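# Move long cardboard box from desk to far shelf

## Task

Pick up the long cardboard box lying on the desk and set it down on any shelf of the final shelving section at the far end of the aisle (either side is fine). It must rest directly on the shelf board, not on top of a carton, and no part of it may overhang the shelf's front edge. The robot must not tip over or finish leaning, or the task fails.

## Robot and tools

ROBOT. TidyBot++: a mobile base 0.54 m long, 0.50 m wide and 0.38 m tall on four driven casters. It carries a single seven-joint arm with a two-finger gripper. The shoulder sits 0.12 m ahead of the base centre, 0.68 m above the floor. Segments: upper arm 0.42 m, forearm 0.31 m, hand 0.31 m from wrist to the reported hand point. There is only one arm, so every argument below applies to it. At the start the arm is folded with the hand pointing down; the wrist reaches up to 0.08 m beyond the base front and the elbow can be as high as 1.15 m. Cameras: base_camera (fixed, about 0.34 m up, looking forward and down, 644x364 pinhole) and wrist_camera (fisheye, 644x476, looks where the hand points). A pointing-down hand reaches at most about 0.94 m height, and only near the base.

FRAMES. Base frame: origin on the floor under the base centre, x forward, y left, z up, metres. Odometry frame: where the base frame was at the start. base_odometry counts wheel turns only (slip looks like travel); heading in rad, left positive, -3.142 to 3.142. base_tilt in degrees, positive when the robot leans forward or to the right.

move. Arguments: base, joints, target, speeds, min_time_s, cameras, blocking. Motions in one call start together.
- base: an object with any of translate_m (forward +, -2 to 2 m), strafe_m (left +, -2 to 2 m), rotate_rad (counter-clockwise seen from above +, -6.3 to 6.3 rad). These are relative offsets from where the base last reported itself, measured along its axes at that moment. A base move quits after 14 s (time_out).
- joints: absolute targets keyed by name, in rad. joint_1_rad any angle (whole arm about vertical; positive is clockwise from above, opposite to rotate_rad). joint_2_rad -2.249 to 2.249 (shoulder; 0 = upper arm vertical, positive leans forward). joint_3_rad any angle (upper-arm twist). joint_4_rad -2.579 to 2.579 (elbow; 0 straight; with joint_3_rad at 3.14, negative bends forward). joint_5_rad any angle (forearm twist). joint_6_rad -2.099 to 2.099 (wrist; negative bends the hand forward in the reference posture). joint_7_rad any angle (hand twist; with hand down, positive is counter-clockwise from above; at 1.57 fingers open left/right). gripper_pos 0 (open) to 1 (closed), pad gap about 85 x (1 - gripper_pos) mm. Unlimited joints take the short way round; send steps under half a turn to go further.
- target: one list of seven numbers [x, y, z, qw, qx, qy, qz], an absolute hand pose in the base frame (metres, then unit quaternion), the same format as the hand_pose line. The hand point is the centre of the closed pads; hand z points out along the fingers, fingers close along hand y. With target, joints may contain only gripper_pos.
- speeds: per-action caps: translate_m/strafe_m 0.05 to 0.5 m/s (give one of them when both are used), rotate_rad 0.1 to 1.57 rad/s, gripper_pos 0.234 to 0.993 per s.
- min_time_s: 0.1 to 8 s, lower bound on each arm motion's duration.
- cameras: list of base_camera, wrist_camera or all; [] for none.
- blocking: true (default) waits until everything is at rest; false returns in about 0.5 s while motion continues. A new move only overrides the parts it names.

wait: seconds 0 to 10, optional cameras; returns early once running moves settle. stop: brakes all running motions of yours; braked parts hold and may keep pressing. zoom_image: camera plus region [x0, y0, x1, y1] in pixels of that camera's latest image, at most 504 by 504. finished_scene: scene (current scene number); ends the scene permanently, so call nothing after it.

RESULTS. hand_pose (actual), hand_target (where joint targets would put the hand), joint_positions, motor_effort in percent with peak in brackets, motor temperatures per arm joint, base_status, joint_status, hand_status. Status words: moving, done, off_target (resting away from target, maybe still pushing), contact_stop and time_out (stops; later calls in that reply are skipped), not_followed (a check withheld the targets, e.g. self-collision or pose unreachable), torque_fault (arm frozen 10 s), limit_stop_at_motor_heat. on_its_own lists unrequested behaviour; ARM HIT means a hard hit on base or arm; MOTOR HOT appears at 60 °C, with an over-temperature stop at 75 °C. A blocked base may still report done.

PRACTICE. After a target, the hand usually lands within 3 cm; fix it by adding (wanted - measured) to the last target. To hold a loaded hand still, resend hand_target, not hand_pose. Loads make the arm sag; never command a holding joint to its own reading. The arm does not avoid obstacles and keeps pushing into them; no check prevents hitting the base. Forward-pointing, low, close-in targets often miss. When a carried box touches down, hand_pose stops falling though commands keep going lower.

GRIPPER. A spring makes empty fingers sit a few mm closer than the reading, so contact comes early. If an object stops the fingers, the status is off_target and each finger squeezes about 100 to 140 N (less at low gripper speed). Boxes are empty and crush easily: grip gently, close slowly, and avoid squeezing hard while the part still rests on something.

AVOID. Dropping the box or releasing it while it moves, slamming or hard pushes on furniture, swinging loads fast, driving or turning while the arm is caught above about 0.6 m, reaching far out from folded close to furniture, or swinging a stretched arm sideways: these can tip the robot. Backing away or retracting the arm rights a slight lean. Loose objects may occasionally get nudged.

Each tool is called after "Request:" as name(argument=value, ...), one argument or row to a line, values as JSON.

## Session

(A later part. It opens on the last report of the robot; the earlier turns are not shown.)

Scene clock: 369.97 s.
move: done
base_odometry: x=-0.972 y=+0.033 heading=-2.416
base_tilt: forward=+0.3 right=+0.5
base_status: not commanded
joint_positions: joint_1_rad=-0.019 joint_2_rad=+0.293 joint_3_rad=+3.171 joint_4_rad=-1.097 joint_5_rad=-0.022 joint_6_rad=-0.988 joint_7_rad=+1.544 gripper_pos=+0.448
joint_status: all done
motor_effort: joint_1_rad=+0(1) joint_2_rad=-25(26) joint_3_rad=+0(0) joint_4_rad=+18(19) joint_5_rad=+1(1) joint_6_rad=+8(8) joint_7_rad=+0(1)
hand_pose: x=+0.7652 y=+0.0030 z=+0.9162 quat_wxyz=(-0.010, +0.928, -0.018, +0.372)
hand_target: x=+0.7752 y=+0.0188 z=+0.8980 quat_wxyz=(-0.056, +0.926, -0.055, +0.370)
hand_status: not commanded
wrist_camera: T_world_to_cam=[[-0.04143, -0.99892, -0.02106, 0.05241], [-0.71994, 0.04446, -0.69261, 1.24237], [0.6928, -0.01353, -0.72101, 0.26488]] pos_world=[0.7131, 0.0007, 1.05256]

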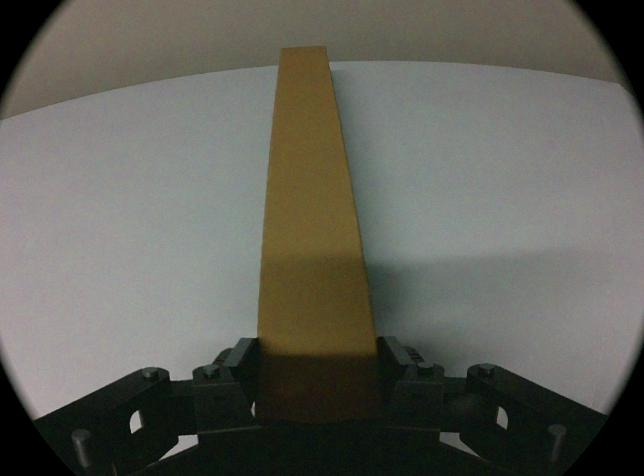

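Request:
move(
  joints={"gripper_pos": 0.46},
  speeds={"gripper_pos": 0.234},
)

Scene clock: 374.30 s.
move: done
base_odometry: x=-0.972 y=+0.033 heading=-2.416
base_tilt: forward=+0.4 right=+0.5
base_status: not commanded
joint_positions: joint_1_rad=-0.019 joint_2_rad=+0.293 joint_3_rad=+3.171 joint_4_rad=-1.097 joint_5_rad=-0.022 joint_6_rad=-0.988 joint_7_rad=+1.544 gripper_pos=+0.457
joint_status: all done
motor_effort: joint_1_rad=-1(1) joint_2_rad=-25(25) joint_3_rad=+0(1) joint_4_rad=+18(18) joint_5_rad=+0(1) joint_6_rad=+7(8) joint_7_rad=+0(1)
hand_pose: x=+0.7653 y=+0.0030 z=+0.9163 quat_wxyz=(-0.010, +0.928, -0.018, +0.373)
hand_target: x=+0.7752 y=+0.0188 z=+0.8980 quat_wxyz=(-0.056, +0.926, -0.055, +0.370)
hand_status: not commanded
pictures: none

Request:
move(
  joints={"gripper_pos": 0.47},
  speeds={"gripper_pos": 0.234},
)

Scene clock: 377.00 s.
move: done
base_odometry: x=-0.972 y=+0.033 heading=-2.416
base_tilt: forward=+0.3 right=+0.5
base_status: not commanded
joint_positions: joint_1_rad=-0.019 joint_2_rad=+0.293 joint_3_rad=+3.171 joint_4_rad=-1.097 joint_5_rad=-0.022 joint_6_rad=-0.987 joint_7_rad=+1.544 gripper_pos=+0.469
joint_status: all done
motor_effort: joint_1_rad=+0(1) joint_2_rad=-24(25) joint_3_rad=+0(0) joint_4_rad=+18(18) joint_5_rad=+1(1) joint_6_rad=+7(8) joint_7_rad=+0(1)
hand_pose: x=+0.7654 y=+0.0030 z=+0.9165 quat_wxyz=(-0.010, +0.928, -0.018, +0.373)
hand_target: x=+0.7752 y=+0.0188 z=+0.8980 quat_wxyz=(-0.056, +0.926, -0.055, +0.370)
hand_status: not commanded
pictures: none

Request:
move(
  joints={"gripper_pos": 0.485},
  speeds={"gripper_pos": 0.234},
  cameras=["wrist_camera"],
)

Scene clock: 379.73 s.
move: done
base_odometry: x=-0.972 y=+0.033 heading=-2.416
base_tilt: forward=+0.4 right=+0.5
base_status: not commanded
joint_positions: joint_1_rad=-0.019 joint_2_rad=+0.293 joint_3_rad=+3.171 joint_4_rad=-1.097 joint_5_rad=-0.022 joint_6_rad=-0.986 joint_7_rad=+1.544 gripper_pos=+0.484
joint_status: all done
motor_effort: joint_1_rad=-1(1) joint_2_rad=-24(24) joint_3_rad=+0(0) joint_4_rad=+17(18) joint_5_rad=+0(2) joint_6_rad=+8(8) joint_7_rad=+0(1)
hand_pose: x=+0.7656 y=+0.0030 z=+0.9166 quat_wxyz=(-0.010, +0.928, -0.018, +0.373)
hand_target: x=+0.7752 y=+0.0188 z=+0.8980 quat_wxyz=(-0.056, +0.926, -0.055, +0.370)
hand_status: not commanded
wrist_camera: T_world_to_cam=[[-0.04139, -0.99892, -0.02113, 0.05248], [-0.71872, 0.04446, -0.69388, 1.24319], [0.69407, -0.01353, -0.71978, 0.26276]] pos_world=[0.7133, 0.0007, 1.05286]

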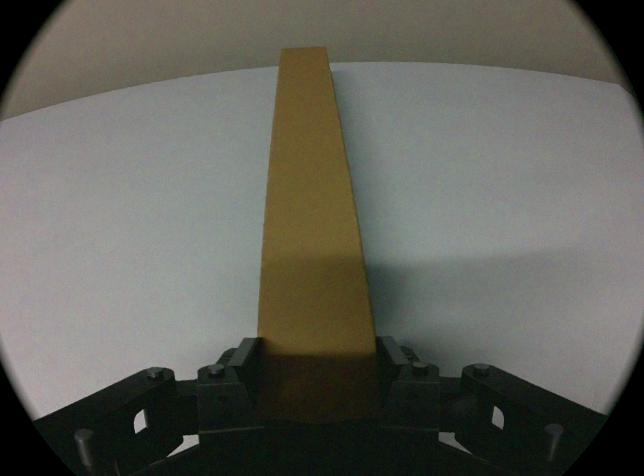

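Request:
move(
  joints={"joint_4_rad": -0.95, "joint_6_rad": -1.03},
  min_time_s=3,
  cameras=["wrist_camera"],
)

Scene clock: 391.50 s.
move: done
base_odometry: x=-0.972 y=+0.033 heading=-2.416
base_tilt: forward=+0.4 right=+0.5
base_status: not commanded
joint_positions: joint_1_rad=-0.019 joint_2_rad=+0.299 joint_3_rad=+3.171 joint_4_rad=-0.995 joint_5_rad=-0.022 joint_6_rad=-0.993 joint_7_rad=+1.544 gripper_pos=+0.484
joint_status: all done
motor_effort: joint_1_rad=+0(1) joint_2_rad=-27(27) joint_3_rad=+0(0) joint_4_rad=+19(20) joint_5_rad=+1(2) joint_6_rad=+8(9) joint_7_rad=+0(1)
hand_pose: x=+0.7806 y=+0.0034 z=+0.9654 quat_wxyz=(-0.011, +0.910, -0.016, +0.414)
hand_target: x=+0.7815 y=+0.0212 z=+0.9739 quat_wxyz=(-0.058, +0.909, -0.047, +0.410)
hand_status: not commanded
wrist_camera: T_world_to_cam=[[-0.03848, -0.99898, -0.02364, 0.05468], [-0.65376, 0.04306, -0.75548, 1.29646], [0.75573, -0.01362, -0.65475, 0.17647]] pos_world=[0.71631, 0.0012, 1.09629]

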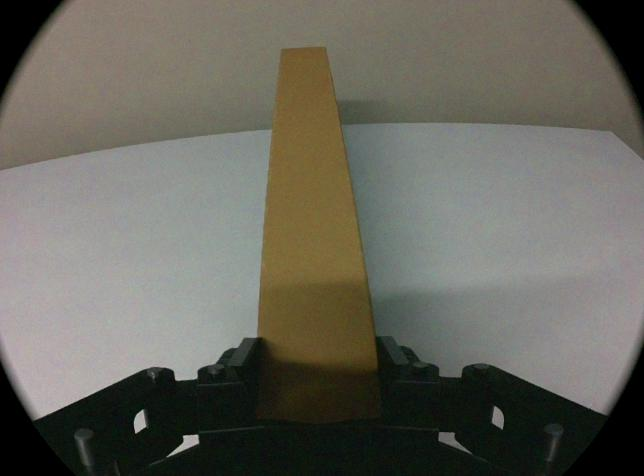

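Request:
move(
  target=[0.72, 0.0, 1.02, 0, 0.9275, 0, 0.3738],
  min_time_s=2.5,
  cameras=["wrist_camera"],
)

Scene clock: 412.77 s.
move: done
base_odometry: x=-0.972 y=+0.033 heading=-2.416
base_tilt: forward=+0.3 right=+0.5
base_status: not commanded
joint_positions: joint_1_rad=-0.019 joint_2_rad=+0.299 joint_3_rad=+3.171 joint_4_rad=-0.821 joint_5_rad=-0.022 joint_6_rad=-1.289 joint_7_rad=+1.544 gripper_pos=+0.484
joint_status: not commanded
motor_effort: joint_1_rad=-1(1) joint_2_rad=-26(27) joint_3_rad=+0(0) joint_4_rad=+18(20) joint_5_rad=+1(2) joint_6_rad=+7(9) joint_7_rad=-1(1)
hand_pose: x=+0.7346 y=+0.0049 z=+0.9896 quat_wxyz=(-0.010, +0.933, -0.015, +0.358)
hand_target: x=+0.7200 y=+0.0000 z=+1.0200 quat_wxyz=(+0.000, +0.928, +0.000, +0.374)
hand_status: done (0.034 m and 2.8 deg from the pose sent, 0.082 m and 5.6 deg at the start)
wrist_camera: T_world_to_cam=[[-0.03584, -0.9992, -0.01791, 0.0473], [-0.74074, 0.03859, -0.67068, 1.2646], [0.67083, -0.01077, -0.74153, 0.37538]] pos_world=[0.68662, 0.00251, 1.12734]

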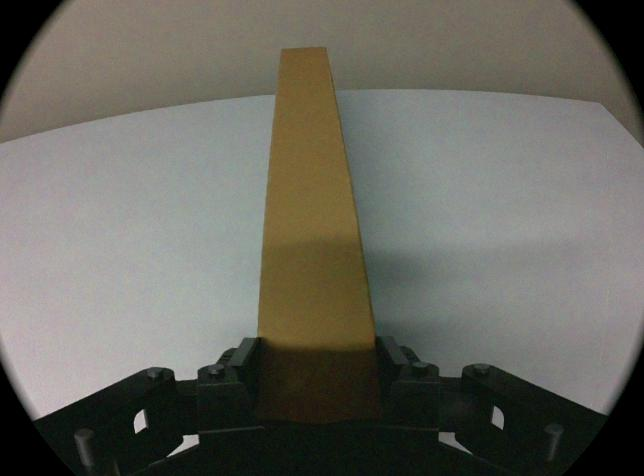

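Request:
move(
  base={"translate_m": -0.76},
  speeds={"translate_m": 0.4},
  target=[0.62, 0.0, 1.03, 0, 0.9275, 0, 0.3738],
  min_time_s=2.5,
  cameras=["all"],
)

Scene clock: 420.17 s.
move: done
base_odometry: x=-0.403 y=+0.537 heading=-2.416
base_tilt: forward=+0.3 right=+0.5
base_status: done
joint_positions: joint_1_rad=-0.019 joint_2_rad=+0.028 joint_3_rad=+3.172 joint_4_rad=-1.013 joint_5_rad=-0.022 joint_6_rad=-1.291 joint_7_rad=+1.544 gripper_pos=+0.484
joint_status: not commanded
motor_effort: joint_1_rad=-1(2) joint_2_rad=-17(31) joint_3_rad=+0(2) joint_4_rad=+18(19) joint_5_rad=+0(2) joint_6_rad=+8(9) joint_7_rad=+0(1)
hand_pose: x=+0.6277 y=+0.0027 z=+1.0466 quat_wxyz=(-0.014, +0.919, -0.016, +0.394)
hand_target: x=+0.6200 y=+0.0000 z=+1.0300 quat_wxyz=(+0.000, +0.928, +0.000, +0.374)
hand_status: done (0.018 m and 3.5 deg from the pose sent, 0.122 m and 2.8 deg at the start)
pictures: base_camera, wrist_camera
wrist_camera: T_world_to_cam=[[-0.03547, -0.99899, -0.0276, 0.05227], [-0.68747, 0.04444, -0.72485, 1.24696], [0.72534, -0.00673, -0.68835, 0.39947]] pos_world=[0.56935, -0.0005, 1.18028]

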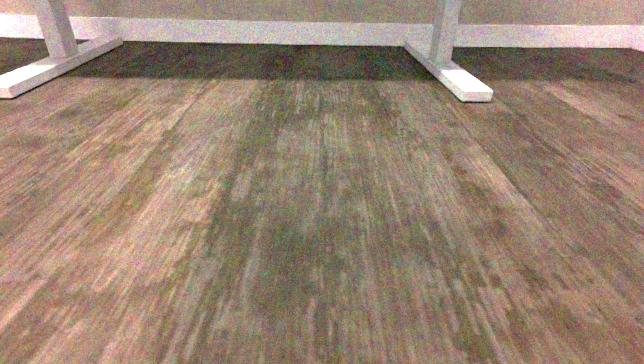

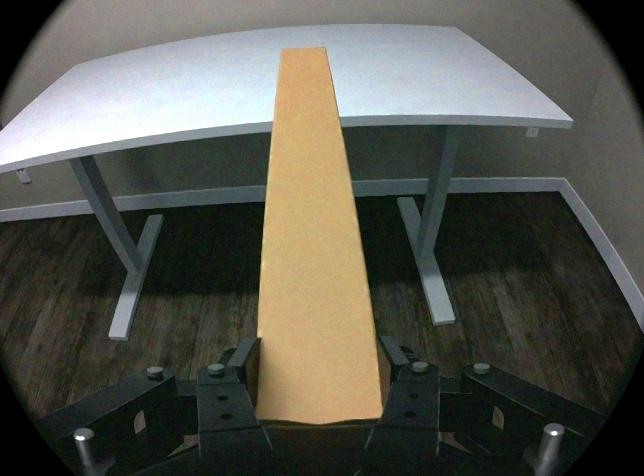

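Request:
move(
  base={"rotate_rad": 1.57},
  speeds={"rotate_rad": 0.8},
  cameras=[],
)

Request:
move(
  base={"translate_m": 0.5, "strafe_m": -0.14},
  cameras=[],
)

Request:
move(
  base={"rotate_rad": 1.53},
  speeds={"rotate_rad": 0.8},
  cameras=["all"],
)

Scene clock: 428.83 s.
move: done
base_odometry: x=-0.403 y=+0.537 heading=-0.847
base_tilt: forward=+0.3 right=+0.5
base_status: done
joint_positions: joint_1_rad=-0.023 joint_2_rad=+0.028 joint_3_rad=+3.171 joint_4_rad=-1.014 joint_5_rad=-0.022 joint_6_rad=-1.291 joint_7_rad=+1.544 gripper_pos=+0.484
joint_status: not commanded
motor_effort: joint_1_rad=-1(2) joint_2_rad=-17(19) joint_3_rad=+0(2) joint_4_rad=+18(18) joint_5_rad=+0(2) joint_6_rad=+8(9) joint_7_rad=+0(1)
hand_pose: x=+0.6276 y=+0.0049 z=+1.0464 quat_wxyz=(-0.015, +0.919, -0.014, +0.394)
hand_target: x=+0.6200 y=+0.0000 z=+1.0300 quat_wxyz=(+0.000, +0.928, +0.000, +0.374)
hand_status: not commanded

Scene clock: 431.17 s.
move: done
base_odometry: x=-0.177 y=+0.070 heading=-0.846
base_tilt: forward=+0.3 right=+0.5
base_status: done
joint_positions: joint_1_rad=-0.023 joint_2_rad=+0.036 joint_3_rad=+3.171 joint_4_rad=-1.017 joint_5_rad=-0.022 joint_6_rad=-1.291 joint_7_rad=+1.544 gripper_pos=+0.484
joint_status: not commanded
motor_effort: joint_1_rad=+0(2) joint_2_rad=-17(21) joint_3_rad=+0(1) joint_4_rad=+18(18) joint_5_rad=+1(2) joint_6_rad=+8(9) joint_7_rad=-1(1)
hand_pose: x=+0.6306 y=+0.0050 z=+1.0406 quat_wxyz=(-0.015, +0.921, -0.014, +0.388)
hand_target: x=+0.6200 y=+0.0000 z=+1.0300 quat_wxyz=(+0.000, +0.928, +0.000, +0.374)
hand_status: not commanded

Scene clock: 434.00 s.
move: done
base_odometry: x=-0.177 y=+0.070 heading=+0.683
base_tilt: forward=+0.3 right=+0.5
base_status: done
joint_positions: joint_1_rad=-0.024 joint_2_rad=+0.036 joint_3_rad=+3.170 joint_4_rad=-1.017 joint_5_rad=-0.022 joint_6_rad=-1.291 joint_7_rad=+1.544 gripper_pos=+0.484
joint_status: not commanded
motor_effort: joint_1_rad=-1(3) joint_2_rad=-17(19) joint_3_rad=+0(2) joint_4_rad=+18(18) joint_5_rad=+1(2) joint_6_rad=+8(9) joint_7_rad=+0(1)
hand_pose: x=+0.6305 y=+0.0061 z=+1.0406 quat_wxyz=(-0.015, +0.921, -0.013, +0.388)
hand_target: x=+0.6200 y=+0.0000 z=+1.0300 quat_wxyz=(+0.000, +0.928, +0.000, +0.374)
hand_status: not commanded
pictures: base_camera, wrist_camera
wrist_camera: T_world_to_cam=[[-0.02908, -0.99921, -0.02708, 0.05101], [-0.69623, 0.03969, -0.71672, 1.24157], [0.71723, -0.00198, -0.69683, 0.40718]] pos_world=[0.57386, 0.0025, 1.17498]

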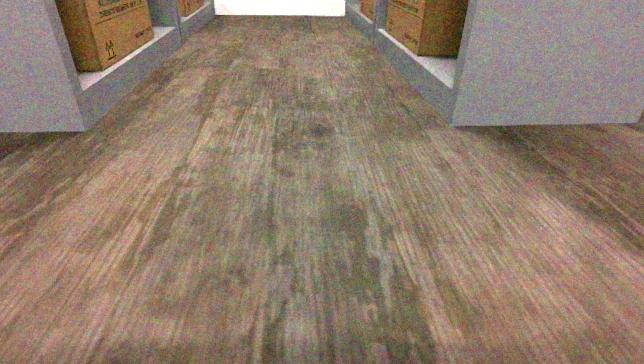

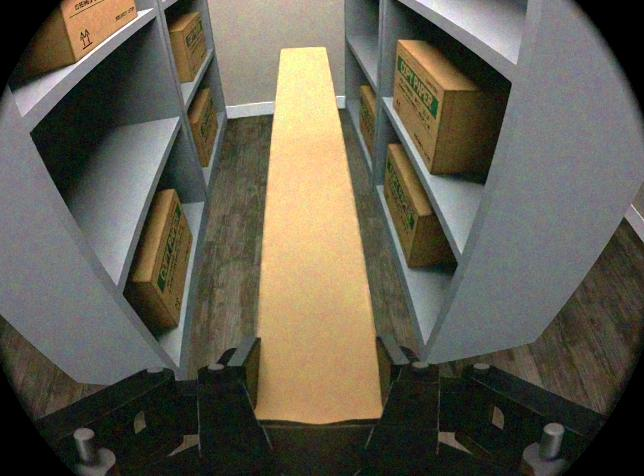

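Request:
zoom_image(
  camera="base_camera",
  region=[60, 0, 480, 140],
)

Scaled by 1.200.

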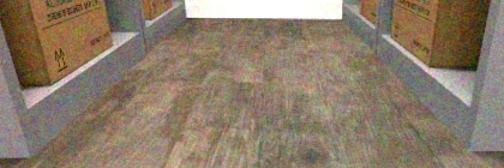

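Request:
move(
  base={"rotate_rad": 0.06},
  cameras=["base_camera"],
)

Request:
zoom_image(
  camera="base_camera",
  region=[60, 0, 560, 160],
)

Scene clock: 449.33 s.
move: done
base_odometry: x=-0.177 y=+0.070 heading=+0.743
base_tilt: forward=+0.3 right=+0.5
base_status: done
joint_positions: joint_1_rad=-0.027 joint_2_rad=+0.036 joint_3_rad=+3.168 joint_4_rad=-1.017 joint_5_rad=-0.022 joint_6_rad=-1.291 joint_7_rad=+1.544 gripper_pos=+0.484
joint_status: not commanded
motor_effort: joint_1_rad=+0(3) joint_2_rad=-17(18) joint_3_rad=+0(2) joint_4_rad=+18(18) joint_5_rad=+0(2) joint_6_rad=+8(9) joint_7_rad=+0(1)
hand_pose: x=+0.6305 y=+0.0090 z=+1.0406 quat_wxyz=(-0.016, +0.921, -0.010, +0.388)
hand_target: x=+0.6200 y=+0.0000 z=+1.0300 quat_wxyz=(+0.000, +0.928, +0.000, +0.374)
hand_status: not commanded

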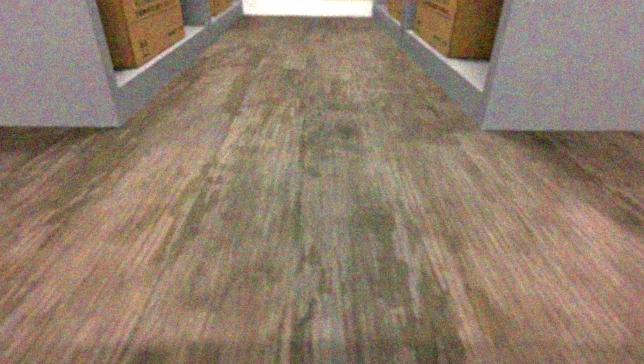

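Scaled by 1.008.

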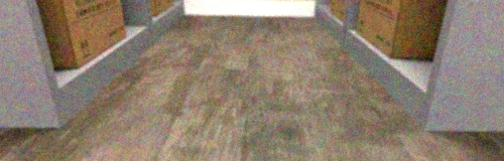

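Request:
move(
  base={"translate_m": 0.6, "strafe_m": 0.02},
  cameras=["all"],
)

Scene clock: 457.70 s.
move: done
base_odometry: x=+0.252 y=+0.491 heading=+0.743
base_tilt: forward=+0.3 right=+0.5
base_status: done
joint_positions: joint_1_rad=-0.027 joint_2_rad=+0.040 joint_3_rad=+3.168 joint_4_rad=-1.019 joint_5_rad=-0.022 joint_6_rad=-1.291 joint_7_rad=+1.544 gripper_pos=+0.484
joint_status: not commanded
motor_effort: joint_1_rad=+0(1) joint_2_rad=-17(22) joint_3_rad=+0(0) joint_4_rad=+18(19) joint_5_rad=+0(1) joint_6_rad=+8(9) joint_7_rad=-1(1)
hand_pose: x=+0.6316 y=+0.0090 z=+1.0373 quat_wxyz=(-0.016, +0.923, -0.010, +0.385)
hand_target: x=+0.6200 y=+0.0000 z=+1.0300 quat_wxyz=(+0.000, +0.928, +0.000, +0.374)
hand_status: not commanded
pictures: base_camera, wrist_camera
wrist_camera: T_world_to_cam=[[-0.02367, -0.99936, -0.02698, 0.05035], [-0.70109, 0.03583, -0.71217, 1.23826], [0.71268, 0.00206, -0.70149, 0.41179]] pos_world=[0.57586, 0.0051, 1.17207]

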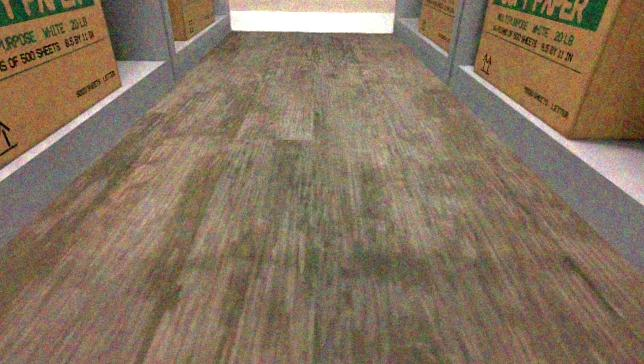

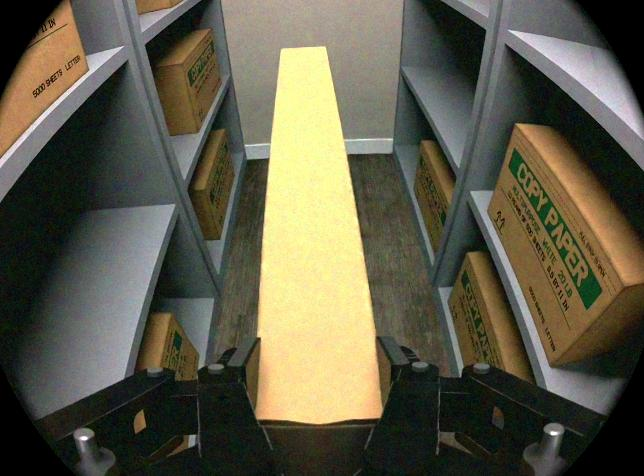

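Request:
zoom_image(
  camera="wrist_camera",
  region=[380, 0, 560, 300],
)

Scaled by 1.680.

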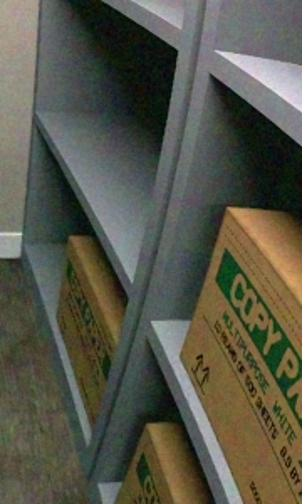

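Request:
move(
  base={"translate_m": 0.7},
  target=[0.57, 0.0, 0.74, 0, 0.9275, 0, 0.3738],
  speeds={"translate_m": 0.4},
  min_time_s=3,
  cameras=["all"],
)

Scene clock: 529.83 s.
move: done
base_odometry: x=+0.768 y=+0.964 heading=+0.743
base_tilt: forward=+0.3 right=+0.5
base_status: done
joint_positions: joint_1_rad=-0.026 joint_2_rad=-0.089 joint_3_rad=+3.168 joint_4_rad=-2.103 joint_5_rad=-0.022 joint_6_rad=-0.419 joint_7_rad=+1.544 gripper_pos=+0.484
joint_status: not commanded
motor_effort: joint_1_rad=-1(1) joint_2_rad=-13(20) joint_3_rad=+0(1) joint_4_rad=+18(19) joint_5_rad=+1(2) joint_6_rad=+7(9) joint_7_rad=+0(1)
hand_pose: x=+0.5685 y=+0.0040 z=+0.7299 quat_wxyz=(-0.014, +0.938, -0.021, +0.347)
hand_target: x=+0.5700 y=+0.0000 z=+0.7400 quat_wxyz=(+0.000, +0.928, +0.000, +0.374)
hand_status: done (0.011 m and 4.4 deg from the pose sent, 0.304 m and 2.6 deg at the start)
pictures: base_camera, wrist_camera
wrist_camera: T_world_to_cam=[[-0.04608, -0.99854, -0.02804, 0.04899], [-0.75653, 0.05321, -0.65179, 0.9626], [0.65233, -0.00882, -0.75788, 0.31662]] pos_world=[0.52395, 0.00049, 0.86874]

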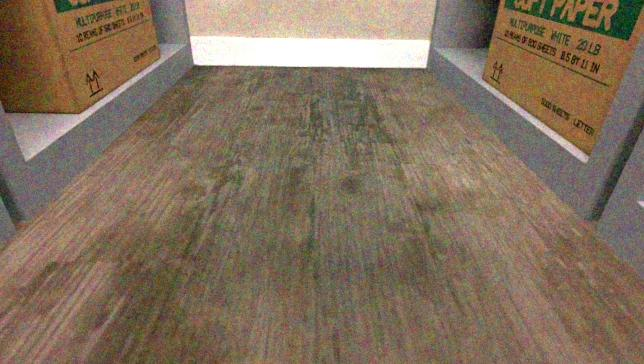

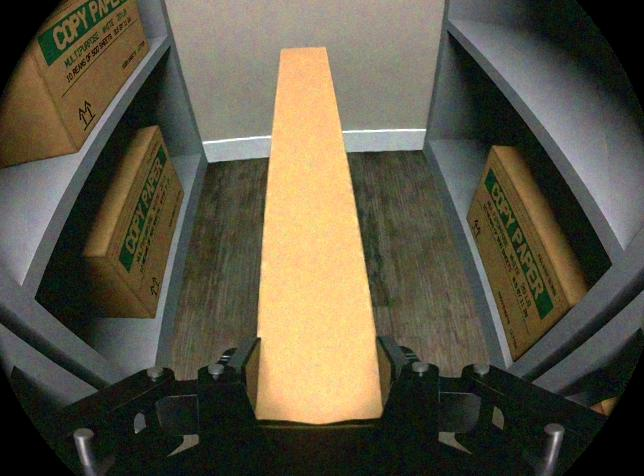

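Request:
move(
  base={"translate_m": 0.56, "strafe_m": 0.04},
  speeds={"translate_m": 0.3},
  cameras=["all"],
)

Scene clock: 550.70 s.
move: done
base_odometry: x=+1.153 y=+1.373 heading=+0.743
base_tilt: forward=+0.3 right=+0.5
base_status: done
joint_positions: joint_1_rad=-0.024 joint_2_rad=-0.103 joint_3_rad=+3.167 joint_4_rad=-2.107 joint_5_rad=-0.022 joint_6_rad=-0.411 joint_7_rad=+1.544 gripper_pos=+0.484
joint_status: not commanded
motor_effort: joint_1_rad=+0(1) joint_2_rad=-13(17) joint_3_rad=+0(1) joint_4_rad=+18(19) joint_5_rad=+1(2) joint_6_rad=+7(9) joint_7_rad=-1(1)
hand_pose: x=+0.5681 y=+0.0034 z=+0.7356 quat_wxyz=(-0.014, +0.935, -0.022, +0.355)
hand_target: x=+0.5700 y=+0.0000 z=+0.7400 quat_wxyz=(+0.000, +0.928, +0.000, +0.374)
hand_status: not commanded
pictures: base_camera, wrist_camera
wrist_camera: T_world_to_cam=[[-0.04696, -0.99847, -0.02909, 0.04987], [-0.74517, 0.0544, -0.66465, 0.96894], [0.66522, -0.00954, -0.74658, 0.30565]] pos_world=[0.52104, -0.00001, 0.87365]

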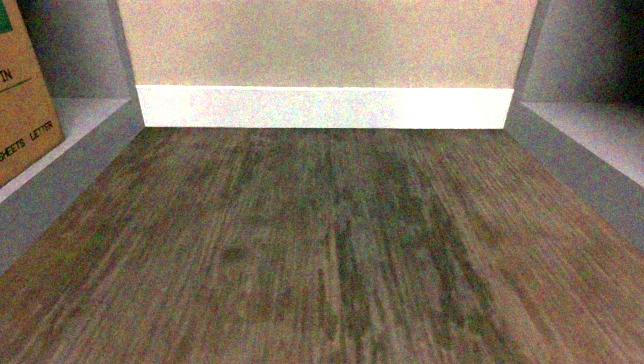

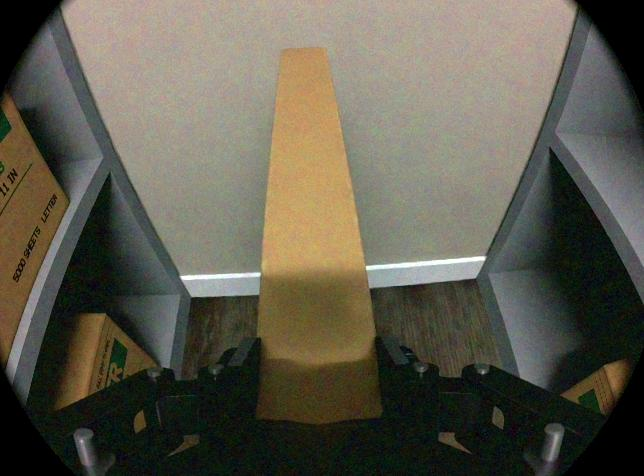

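Request:
zoom_image(
  camera="wrist_camera",
  region=[470, 50, 640, 290],
)

Scaled by 2.100.

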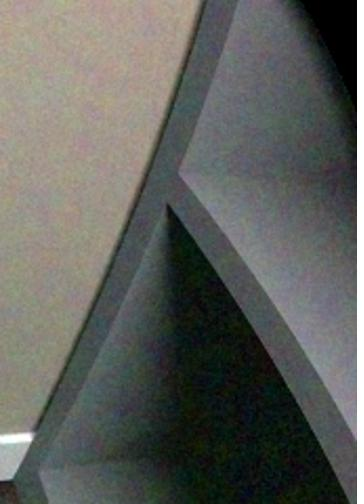

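Request:
move(
  base={"rotate_rad": 0.015},
  target=[0.55, -0.2, 0.70, 0, 0.9275, 0, 0.3738],
  min_time_s=3,
  cameras=["wrist_camera"],
)

Scene clock: 571.83 s.
move: done
base_odometry: x=+1.153 y=+1.373 heading=+0.758
base_tilt: forward=+0.3 right=+0.5
base_status: done
joint_positions: joint_1_rad=+0.485 joint_2_rad=+0.062 joint_3_rad=+3.406 joint_4_rad=-2.107 joint_5_rad=-0.926 joint_6_rad=-0.584 joint_7_rad=+3.017 gripper_pos=+0.484
joint_status: not commanded
motor_effort: joint_1_rad=-1(1) joint_2_rad=-16(17) joint_3_rad=+0(2) joint_4_rad=+15(18) joint_5_rad=-3(4) joint_6_rad=+2(8) joint_7_rad=+0(1)
hand_pose: x=+0.5399 y=-0.2016 z=+0.6917 quat_wxyz=(+0.017, +0.935, +0.003, +0.353)
hand_target: x=+0.5500 y=-0.2000 z=+0.7000 quat_wxyz=(+0.000, +0.928, +0.000, +0.374)
hand_status: done (0.013 m and 3.2 deg from the pose sent, 0.207 m and 3.7 deg at the start)
wrist_camera: T_world_to_cam=[[-0.02185, -0.99871, 0.04583, -0.22282], [-0.74866, -0.01404, -0.6628, 0.91678], [0.66259, -0.04879, -0.74739, 0.28369]] pos_world=[0.49352, -0.19583, 0.82988]

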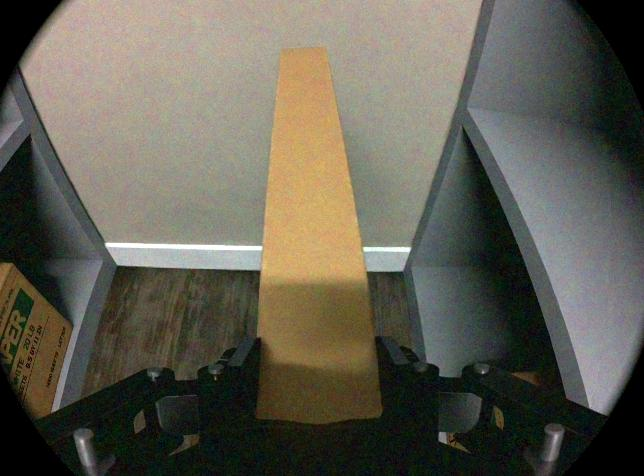

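Request:
move(
  target=[0.55, -0.36, 0.69, 0, 0.9275, 0, 0.3738],
  min_time_s=3,
  cameras=["wrist_camera"],
)

Scene clock: 583.30 s.
move: done
base_odometry: x=+1.153 y=+1.373 heading=+0.758
base_tilt: forward=+0.4 right=+0.5
base_status: not commanded
joint_positions: joint_1_rad=+1.021 joint_2_rad=+0.349 joint_3_rad=+3.157 joint_4_rad=-1.786 joint_5_rad=-0.927 joint_6_rad=-0.788 joint_7_rad=+3.124 gripper_pos=+0.484
joint_status: not commanded
motor_effort: joint_1_rad=-1(2) joint_2_rad=-25(25) joint_3_rad=-1(2) joint_4_rad=+15(16) joint_5_rad=-5(5) joint_6_rad=+1(3) joint_7_rad=+0(1)
hand_pose: x=+0.5392 y=-0.3607 z=+0.6790 quat_wxyz=(+0.000, +0.932, -0.042, +0.361)
hand_target: x=+0.5500 y=-0.3600 z=+0.6900 quat_wxyz=(+0.000, +0.928, +0.000, +0.374)
hand_status: done (0.015 m and 5.0 deg from the pose sent, 0.159 m and 3.2 deg at the start)
wrist_camera: T_world_to_cam=[[-0.09363, -0.99543, -0.01879, -0.29739], [-0.73424, 0.08178, -0.67395, 0.94004], [0.6724, -0.0493, -0.73854, 0.2555]] pos_world=[0.49057, -0.36032, 0.81665]

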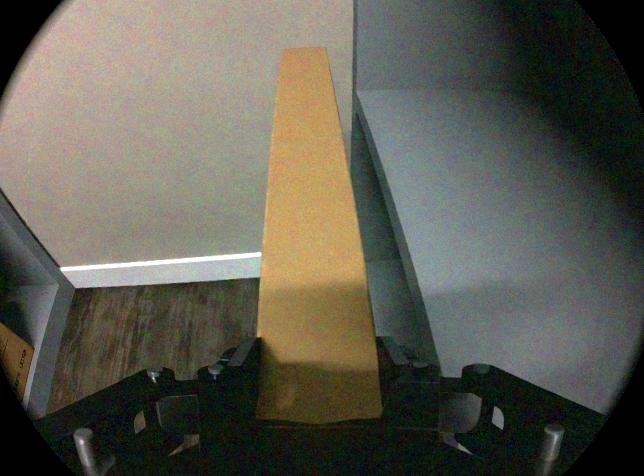

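Request:
move(
  target=[0.56, -0.56, 0.685, -0.015, 0.9268, 0.0371, 0.3735],
  min_time_s=4,
  cameras=["wrist_camera"],
)

Scene clock: 594.17 s.
move: done
base_odometry: x=+1.153 y=+1.373 heading=+0.758
base_tilt: forward=+0.3 right=+0.5
base_status: not commanded
joint_positions: joint_1_rad=+1.315 joint_2_rad=+0.849 joint_3_rad=+2.823 joint_4_rad=-0.958 joint_5_rad=-0.589 joint_6_rad=-1.117 joint_7_rad=+3.016 gripper_pos=+0.484
joint_status: not commanded
motor_effort: joint_1_rad=+0(3) joint_2_rad=-39(40) joint_3_rad=-6(6) joint_4_rad=+17(22) joint_5_rad=-6(6) joint_6_rad=+2(3) joint_7_rad=-1(1)
hand_pose: x=+0.5786 y=-0.5498 z=+0.6868 quat_wxyz=(-0.014, +0.916, +0.050, +0.398)
hand_target: x=+0.5600 y=-0.5600 z=+0.6850 quat_wxyz=(-0.015, +0.927, +0.037, +0.373)
hand_status: done (0.021 m and 3.4 deg from the pose sent, 0.200 m and 9.3 deg at the start)
wrist_camera: T_world_to_cam=[[0.08546, -0.99602, 0.02523, -0.61594], [-0.67623, -0.07658, -0.7327, 0.90932], [0.73171, 0.04556, -0.68009, 0.20312]] pos_world=[0.51892, -0.55312, 0.81993]

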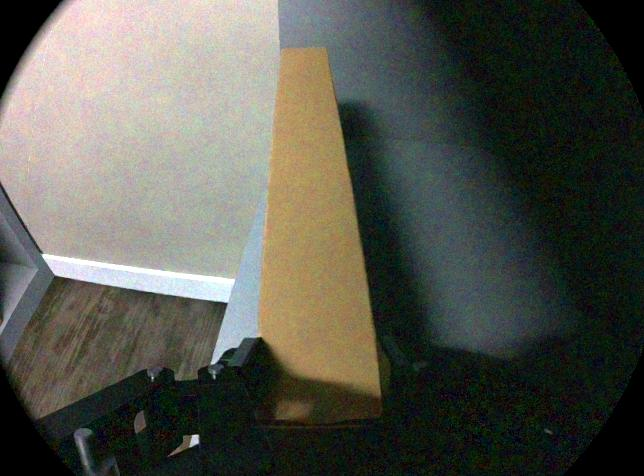

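Request:
move(
  base={"rotate_rad": -0.085},
  speeds={"rotate_rad": 0.15},
  cameras=[],
)

Request:
move(
  target=[0.55, -0.565, 0.645, -0.014, 0.936, 0.0375, 0.35],
  min_time_s=3,
  cameras=["all"],
)

Scene clock: 613.13 s.
move: done
base_odometry: x=+1.153 y=+1.373 heading=+0.673
base_tilt: forward=+0.3 right=+0.5
base_status: done
joint_positions: joint_1_rad=+1.320 joint_2_rad=+0.861 joint_3_rad=+2.817 joint_4_rad=-0.957 joint_5_rad=-0.585 joint_6_rad=-1.120 joint_7_rad=+3.015 gripper_pos=+0.484
joint_status: not commanded
motor_effort: joint_1_rad=+0(4) joint_2_rad=-41(42) joint_3_rad=-6(7) joint_4_rad=+18(18) joint_5_rad=-5(6) joint_6_rad=+2(3) joint_7_rad=+0(1)
hand_pose: x=+0.5769 y=-0.5500 z=+0.6796 quat_wxyz=(-0.020, +0.916, +0.048, +0.398)
hand_target: x=+0.5600 y=-0.5600 z=+0.6850 quat_wxyz=(-0.015, +0.927, +0.037, +0.373)
hand_status: not commanded

Scene clock: 616.43 s.
move: done
base_odometry: x=+1.153 y=+1.373 heading=+0.673
base_tilt: forward=+0.3 right=+0.5
base_status: not commanded
joint_positions: joint_1_rad=+1.320 joint_2_rad=+0.870 joint_3_rad=+2.817 joint_4_rad=-0.957 joint_5_rad=-0.541 joint_6_rad=-1.120 joint_7_rad=+3.015 gripper_pos=+0.484
joint_status: not commanded
motor_effort: joint_1_rad=-1(1) joint_2_rad=-38(41) joint_3_rad=-6(7) joint_4_rad=+16(18) joint_5_rad=-5(6) joint_6_rad=+1(3) joint_7_rad=-1(1)
hand_pose: x=+0.5685 y=-0.5524 z=+0.6654 quat_wxyz=(-0.016, +0.924, +0.054, +0.379)
hand_target: x=+0.5500 y=-0.5650 z=+0.6450 quat_wxyz=(-0.014, +0.936, +0.037, +0.350)
hand_status: done (0.030 m and 4.1 deg from the pose sent, 0.046 m and 6.1 deg at the start)
pictures: base_camera, wrist_camera
wrist_camera: T_world_to_cam=[[0.09656, -0.99509, 0.0217, -0.62065], [-0.70542, -0.0838, -0.70382, 0.88006], [0.70218, 0.05265, -0.71005, 0.23668]] pos_world=[0.51455, -0.55631, 0.80092]

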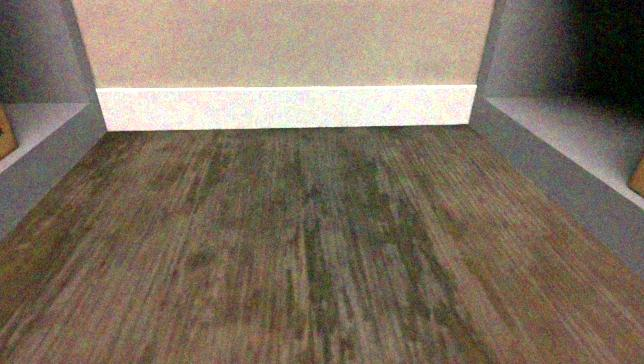

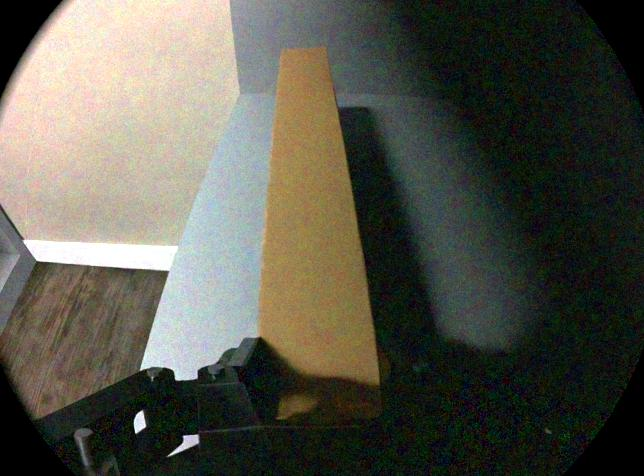

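Request:
move(
  target=[0.55, -0.565, 0.605, -0.014, 0.9315, 0.0375, 0.3615],
  min_time_s=3,
  cameras=[],
)

Scene clock: 623.40 s.
move: done
base_odometry: x=+1.153 y=+1.373 heading=+0.673
base_tilt: forward=+0.3 right=+0.5
base_status: not commanded
joint_positions: joint_1_rad=+1.358 joint_2_rad=+0.914 joint_3_rad=+2.763 joint_4_rad=-0.994 joint_5_rad=-0.534 joint_6_rad=-1.057 joint_7_rad=+3.015 gripper_pos=+0.484
joint_status: not commanded
motor_effort: joint_1_rad=-1(1) joint_2_rad=-38(38) joint_3_rad=-7(7) joint_4_rad=+16(16) joint_5_rad=-5(6) joint_6_rad=+1(2) joint_7_rad=+0(2)
hand_pose: x=+0.5676 y=-0.5584 z=+0.6377 quat_wxyz=(-0.027, +0.920, +0.031, +0.390)
hand_target: x=+0.5500 y=-0.5650 z=+0.6050 quat_wxyz=(-0.014, +0.932, +0.037, +0.362)
hand_status: done (0.038 m and 3.9 deg from the pose sent, 0.064 m and 2.9 deg at the start)

Request:
move(
  target=[0.545, -0.565, 0.58, -0.014, 0.936, 0.0375, 0.35],
  min_time_s=2,
  cameras=["wrist_camera"],
)

Scene clock: 630.00 s.
move: done
base_odometry: x=+1.153 y=+1.373 heading=+0.673
base_tilt: forward=+0.3 right=+0.5
base_status: not commanded
joint_positions: joint_1_rad=+1.363 joint_2_rad=+0.936 joint_3_rad=+2.752 joint_4_rad=-1.018 joint_5_rad=-0.503 joint_6_rad=-1.021 joint_7_rad=+3.015 gripper_pos=+0.484
joint_status: not commanded
motor_effort: joint_1_rad=+0(1) joint_2_rad=-38(38) joint_3_rad=-7(7) joint_4_rad=+15(16) joint_5_rad=-4(6) joint_6_rad=+1(2) joint_7_rad=+0(1)
hand_pose: x=+0.5628 y=-0.5597 z=+0.6119 quat_wxyz=(-0.027, +0.925, +0.026, +0.378)
hand_target: x=+0.5450 y=-0.5650 z=+0.5800 quat_wxyz=(-0.014, +0.936, +0.037, +0.350)
hand_status: done (0.037 m and 4.0 deg from the pose sent, 0.062 m and 5.3 deg at the start)
wrist_camera: T_world_to_cam=[[0.05181, -0.99845, -0.02012, -0.57723], [-0.71093, -0.02273, -0.7029, 0.87451], [0.70136, 0.05073, -0.711, 0.20307]] pos_world=[0.5092, -0.56676, 0.74746]

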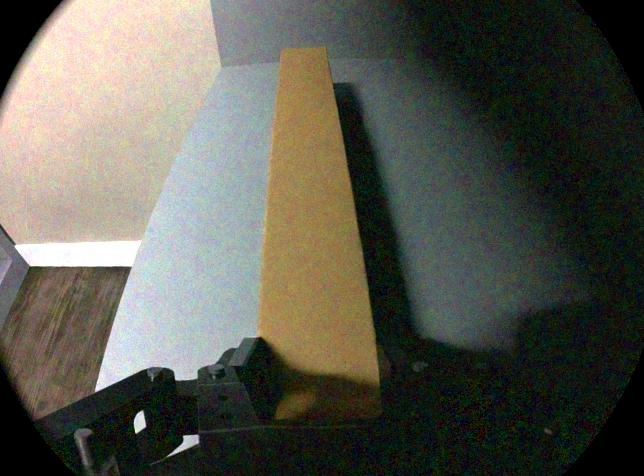

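Request:
move(
  target=[0.545, -0.565, 0.57, -0.014, 0.936, 0.0375, 0.35],
  min_time_s=1.5,
)

Request:
move(
  target=[0.545, -0.565, 0.56, -0.014, 0.936, 0.0375, 0.35],
  min_time_s=1.5,
  cameras=["wrist_camera"],
)

Scene clock: 638.40 s.
move: done
base_odometry: x=+1.153 y=+1.373 heading=+0.673
base_tilt: forward=+0.3 right=+0.5
base_status: not commanded
joint_positions: joint_1_rad=+1.370 joint_2_rad=+0.950 joint_3_rad=+2.738 joint_4_rad=-1.029 joint_5_rad=-0.492 joint_6_rad=-1.000 joint_7_rad=+3.015 gripper_pos=+0.484
joint_status: not commanded
motor_effort: joint_1_rad=+0(1) joint_2_rad=-38(38) joint_3_rad=-7(8) joint_4_rad=+15(15) joint_5_rad=-4(6) joint_6_rad=+2(2) joint_7_rad=+0(1)
hand_pose: x=+0.5627 y=-0.5603 z=+0.6018 quat_wxyz=(-0.028, +0.925, +0.022, +0.378)
hand_target: x=+0.5450 y=-0.5650 z=+0.5700 quat_wxyz=(-0.014, +0.936, +0.037, +0.350)
hand_status: done (0.037 m and 4.2 deg from the pose sent, 0.046 m and 4.0 deg at the start)
pictures: none

Scene clock: 640.20 s.
move: done
base_odometry: x=+1.153 y=+1.373 heading=+0.673
base_tilt: forward=+0.3 right=+0.5
base_status: not commanded
joint_positions: joint_1_rad=+1.377 joint_2_rad=+0.959 joint_3_rad=+2.724 joint_4_rad=-1.037 joint_5_rad=-0.483 joint_6_rad=-0.981 joint_7_rad=+3.015 gripper_pos=+0.484
joint_status: not commanded
motor_effort: joint_1_rad=-1(1) joint_2_rad=-37(38) joint_3_rad=-7(8) joint_4_rad=+15(15) joint_5_rad=-6(6) joint_6_rad=+2(2) joint_7_rad=+0(1)
hand_pose: x=+0.5633 y=-0.5614 z=+0.5960 quat_wxyz=(-0.027, +0.925, +0.019, +0.379)
hand_target: x=+0.5450 y=-0.5650 z=+0.5600 quat_wxyz=(-0.014, +0.936, +0.037, +0.350)
hand_status: done (0.041 m and 4.4 deg from the pose sent, 0.046 m and 4.2 deg at the start)
wrist_camera: T_world_to_cam=[[0.03995, -0.99889, -0.02502, -0.5699], [-0.71041, -0.01078, -0.7037, 0.8705], [0.70265, 0.04588, -0.71005, 0.18739]] pos_world=[0.50951, -0.56847, 0.73137]

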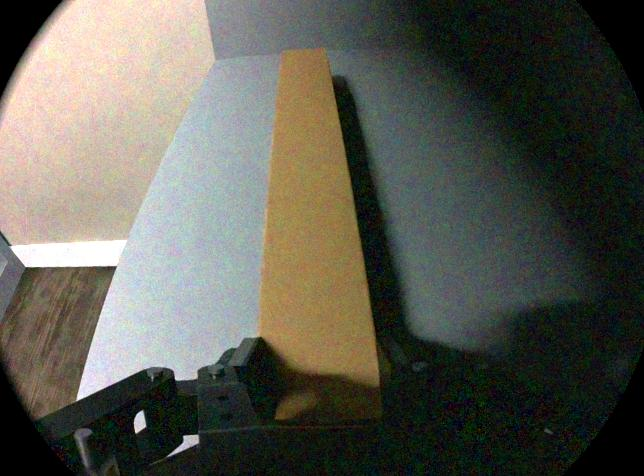

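Request:
move(
  target=[0.545, -0.565, 0.55, -0.014, 0.936, 0.0375, 0.35],
  min_time_s=1.5,
)

Request:
move(
  target=[0.545, -0.565, 0.54, -0.014, 0.936, 0.0375, 0.35],
  min_time_s=1.5,
  cameras=["wrist_camera"],
)

Scene clock: 647.43 s.
move: done
base_odometry: x=+1.153 y=+1.373 heading=+0.673
base_tilt: forward=+0.3 right=+0.5
base_status: not commanded
joint_positions: joint_1_rad=+1.384 joint_2_rad=+0.963 joint_3_rad=+2.706 joint_4_rad=-1.042 joint_5_rad=-0.476 joint_6_rad=-0.964 joint_7_rad=+3.015 gripper_pos=+0.484
joint_status: not commanded
motor_effort: joint_1_rad=-1(1) joint_2_rad=-36(38) joint_3_rad=-7(7) joint_4_rad=+14(15) joint_5_rad=-4(5) joint_6_rad=+1(2) joint_7_rad=+0(2)
hand_pose: x=+0.5652 y=-0.5626 z=+0.5956 quat_wxyz=(-0.024, +0.923, +0.018, +0.383)
hand_target: x=+0.5450 y=-0.5650 z=+0.5500 quat_wxyz=(-0.014, +0.936, +0.037, +0.350)
hand_status: done (0.050 m and 4.7 deg from the pose sent, 0.050 m and 4.4 deg at the start)
pictures: none

Scene clock: 649.23 s.
move: done
base_odometry: x=+1.153 y=+1.373 heading=+0.673
base_tilt: forward=+0.3 right=+0.5
base_status: not commanded
joint_positions: joint_1_rad=+1.391 joint_2_rad=+0.967 joint_3_rad=+2.688 joint_4_rad=-1.046 joint_5_rad=-0.468 joint_6_rad=-0.948 joint_7_rad=+3.015 gripper_pos=+0.484
joint_status: not commanded
motor_effort: joint_1_rad=-1(1) joint_2_rad=-34(36) joint_3_rad=-6(7) joint_4_rad=+13(14) joint_5_rad=-3(5) joint_6_rad=+2(3) joint_7_rad=-1(1)
hand_pose: x=+0.5672 y=-0.5641 z=+0.5953 quat_wxyz=(-0.021, +0.922, +0.017, +0.386)
hand_target: x=+0.5450 y=-0.5650 z=+0.5400 quat_wxyz=(-0.014, +0.936, +0.037, +0.350)
hand_status: done (0.060 m and 5.1 deg from the pose sent, 0.059 m and 4.7 deg at the start)
wrist_camera: T_world_to_cam=[[0.03192, -0.99937, -0.01525, -0.57429], [-0.69923, -0.01143, -0.71481, 0.87258], [0.71418, 0.03348, -0.69916, 0.16433]] pos_world=[0.5111, -0.56947, 0.72986]

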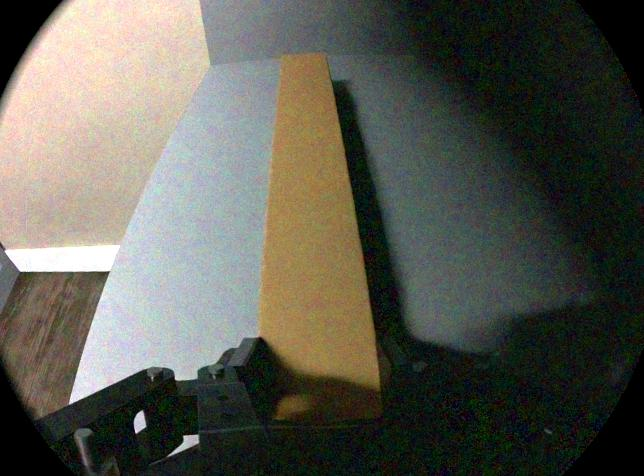

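Request:
move(
  target=[0.545, -0.565, 0.56, -0.014, 0.936, 0.0375, 0.35],
  min_time_s=1,
)

Request:
move(
  joints={"gripper_pos": 0.40},
  speeds={"gripper_pos": 0.234},
  cameras=["wrist_camera"],
)

Scene clock: 657.63 s.
move: done
base_odometry: x=+1.153 y=+1.373 heading=+0.673
base_tilt: forward=+0.3 right=+0.5
base_status: not commanded
joint_positions: joint_1_rad=+1.391 joint_2_rad=+0.967 joint_3_rad=+2.688 joint_4_rad=-1.046 joint_5_rad=-0.468 joint_6_rad=-0.948 joint_7_rad=+3.015 gripper_pos=+0.484
joint_status: not commanded
motor_effort: joint_1_rad=-1(1) joint_2_rad=-34(34) joint_3_rad=-6(6) joint_4_rad=+13(13) joint_5_rad=-4(4) joint_6_rad=+2(3) joint_7_rad=+0(1)
hand_pose: x=+0.5672 y=-0.5640 z=+0.5952 quat_wxyz=(-0.021, +0.922, +0.017, +0.386)
hand_target: x=+0.5450 y=-0.5650 z=+0.5600 quat_wxyz=(-0.014, +0.936, +0.037, +0.350)
hand_status: done (0.042 m and 5.1 deg from the pose sent, 0.042 m and 5.1 deg at the start)
pictures: none

Scene clock: 658.57 s.
move: done
base_odometry: x=+1.153 y=+1.373 heading=+0.673
base_tilt: forward=+0.3 right=+0.5
base_status: not commanded
joint_positions: joint_1_rad=+1.391 joint_2_rad=+0.969 joint_3_rad=+2.689 joint_4_rad=-1.046 joint_5_rad=-0.468 joint_6_rad=-0.948 joint_7_rad=+3.015 gripper_pos=+0.401
joint_status: all done
motor_effort: joint_1_rad=+0(1) joint_2_rad=-37(38) joint_3_rad=-7(8) joint_4_rad=+14(15) joint_5_rad=-4(5) joint_6_rad=+2(3) joint_7_rad=+0(1)
hand_pose: x=+0.5668 y=-0.5641 z=+0.5938 quat_wxyz=(-0.022, +0.922, +0.017, +0.386)
hand_target: x=+0.5450 y=-0.5650 z=+0.5600 quat_wxyz=(-0.014, +0.936, +0.037, +0.350)
hand_status: not commanded
wrist_camera: T_world_to_cam=[[0.03141, -0.99936, -0.01692, -0.57313], [-0.70015, -0.00992, -0.71393, 0.87213], [0.71331, 0.03427, -0.70001, 0.16503]] pos_world=[0.5109, -0.56977, 0.72847]

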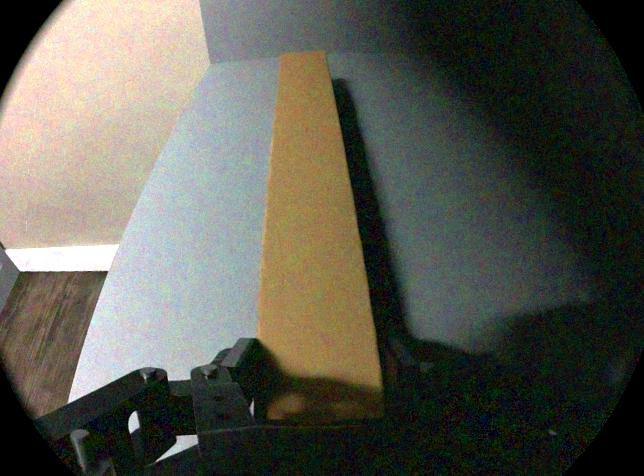

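Request:
move(
  joints={"gripper_pos": 0.0},
  speeds={"gripper_pos": 0.3},
  cameras=["wrist_camera"],
)

Request:
move(
  target=[0.50, -0.565, 0.66, -0.014, 0.936, 0.0375, 0.35],
  min_time_s=3,
  cameras=["wrist_camera"],
)

Scene clock: 664.07 s.
move: done
base_odometry: x=+1.153 y=+1.373 heading=+0.673
base_tilt: forward=+0.3 right=+0.5
base_status: not commanded
joint_positions: joint_1_rad=+1.391 joint_2_rad=+0.969 joint_3_rad=+2.689 joint_4_rad=-1.046 joint_5_rad=-0.468 joint_6_rad=-0.948 joint_7_rad=+3.015 gripper_pos=+0.002
joint_status: all done
motor_effort: joint_1_rad=+0(1) joint_2_rad=-38(38) joint_3_rad=-8(8) joint_4_rad=+15(15) joint_5_rad=-4(5) joint_6_rad=+1(2) joint_7_rad=+0(1)
hand_pose: x=+0.5668 y=-0.5641 z=+0.5938 quat_wxyz=(-0.022, +0.922, +0.017, +0.386)
hand_target: x=+0.5450 y=-0.5650 z=+0.5600 quat_wxyz=(-0.014, +0.936, +0.037, +0.350)
hand_status: not commanded
wrist_camera: T_world_to_cam=[[0.03141, -0.99936, -0.01692, -0.57313], [-0.70015, -0.00992, -0.71393, 0.87213], [0.71331, 0.03427, -0.70001, 0.16503]] pos_world=[0.5109, -0.56977, 0.72847]

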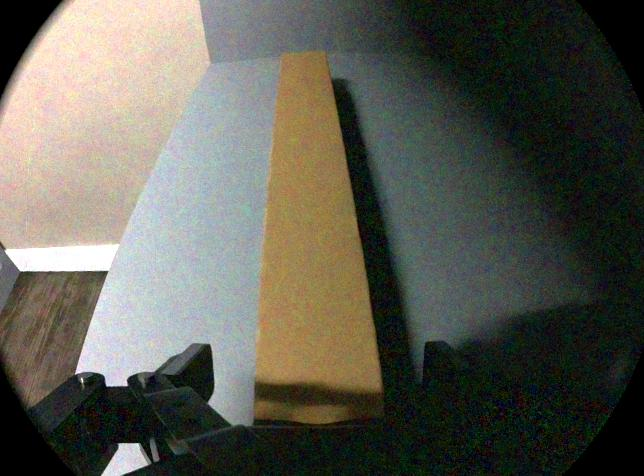

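Scene clock: 667.37 s.
Motor temperatures (°C): [36 35 33 31 44 43 48]
move: done
base_odometry: x=+1.153 y=+1.373 heading=+0.673
base_tilt: forward=+0.3 right=+0.5
base_status: not commanded
joint_positions: joint_1_rad=+1.396 joint_2_rad=+0.868 joint_3_rad=+2.808 joint_4_rad=-1.046 joint_5_rad=-0.468 joint_6_rad=-1.119 joint_7_rad=+3.015 gripper_pos=+0.002
joint_status: not commanded
motor_effort: joint_1_rad=-1(1) joint_2_rad=-36(38) joint_3_rad=-6(8) joint_4_rad=+15(15) joint_5_rad=-4(5) joint_6_rad=+1(2) joint_7_rad=+0(1)
hand_pose: x=+0.5094 y=-0.5539 z=+0.6231 quat_wxyz=(-0.033, +0.940, +0.031, +0.338)
hand_target: x=+0.5000 y=-0.5650 z=+0.6600 quat_wxyz=(-0.014, +0.936, +0.038, +0.350)
hand_status: done (0.040 m and 2.7 deg from the pose sent, 0.094 m and 5.1 deg at the start)
wrist_camera: T_world_to_cam=[[0.06606, -0.99739, -0.02916, -0.56955], [-0.76794, -0.03216, -0.63971, 0.82892], [0.6371, 0.06465, -0.76806, 0.32416]] pos_world=[0.46766, -0.56236, 0.76264]

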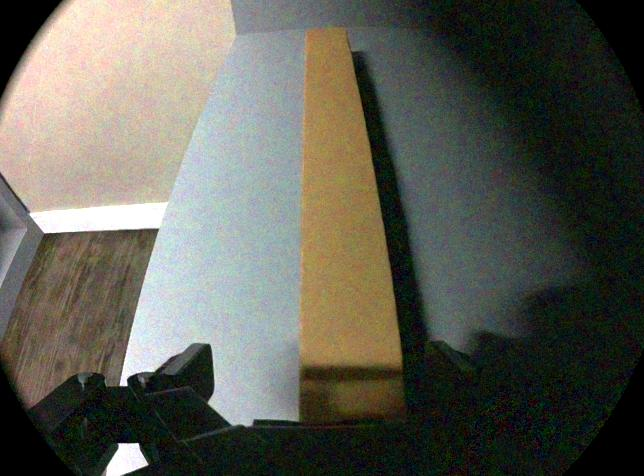

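Request:
move(
  target=[0.48, -0.555, 0.70, -0.014, 0.936, 0.0375, 0.35],
  min_time_s=2,
  cameras=["wrist_camera"],
)

Scene clock: 675.50 s.
move: done
base_odometry: x=+1.153 y=+1.373 heading=+0.673
base_tilt: forward=+0.3 right=+0.5
base_status: not commanded
joint_positions: joint_1_rad=+1.400 joint_2_rad=+0.830 joint_3_rad=+2.858 joint_4_rad=-1.046 joint_5_rad=-0.468 joint_6_rad=-1.200 joint_7_rad=+3.015 gripper_pos=+0.002
joint_status: not commanded
motor_effort: joint_1_rad=+1(2) joint_2_rad=-40(40) joint_3_rad=-5(6) joint_4_rad=+17(17) joint_5_rad=-4(6) joint_6_rad=+1(2) joint_7_rad=+0(1)
hand_pose: x=+0.4830 y=-0.5454 z=+0.6348 quat_wxyz=(-0.045, +0.946, +0.034, +0.318)
hand_target: x=+0.4800 y=-0.5550 z=+0.7000 quat_wxyz=(-0.014, +0.936, +0.037, +0.350)
hand_status: done (0.066 m and 5.3 deg from the pose sent, 0.082 m and 2.7 deg at the start)
wrist_camera: T_world_to_cam=[[0.07872, -0.9956, -0.05078, -0.55035], [-0.79455, -0.03189, -0.60637, 0.80823], [0.60208, 0.08808, -0.79356, 0.39531]] pos_world=[0.44749, -0.55697, 0.77584]

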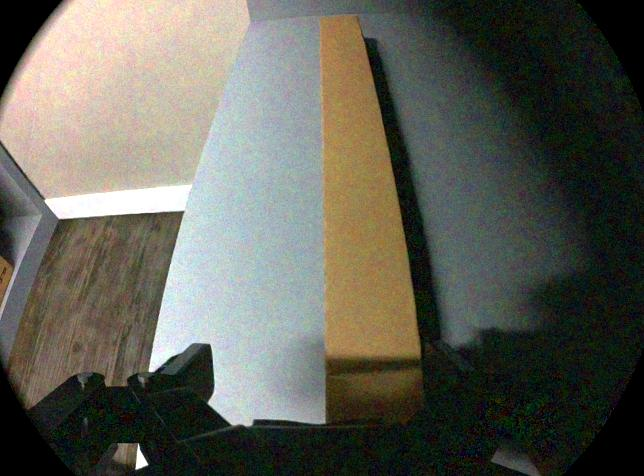

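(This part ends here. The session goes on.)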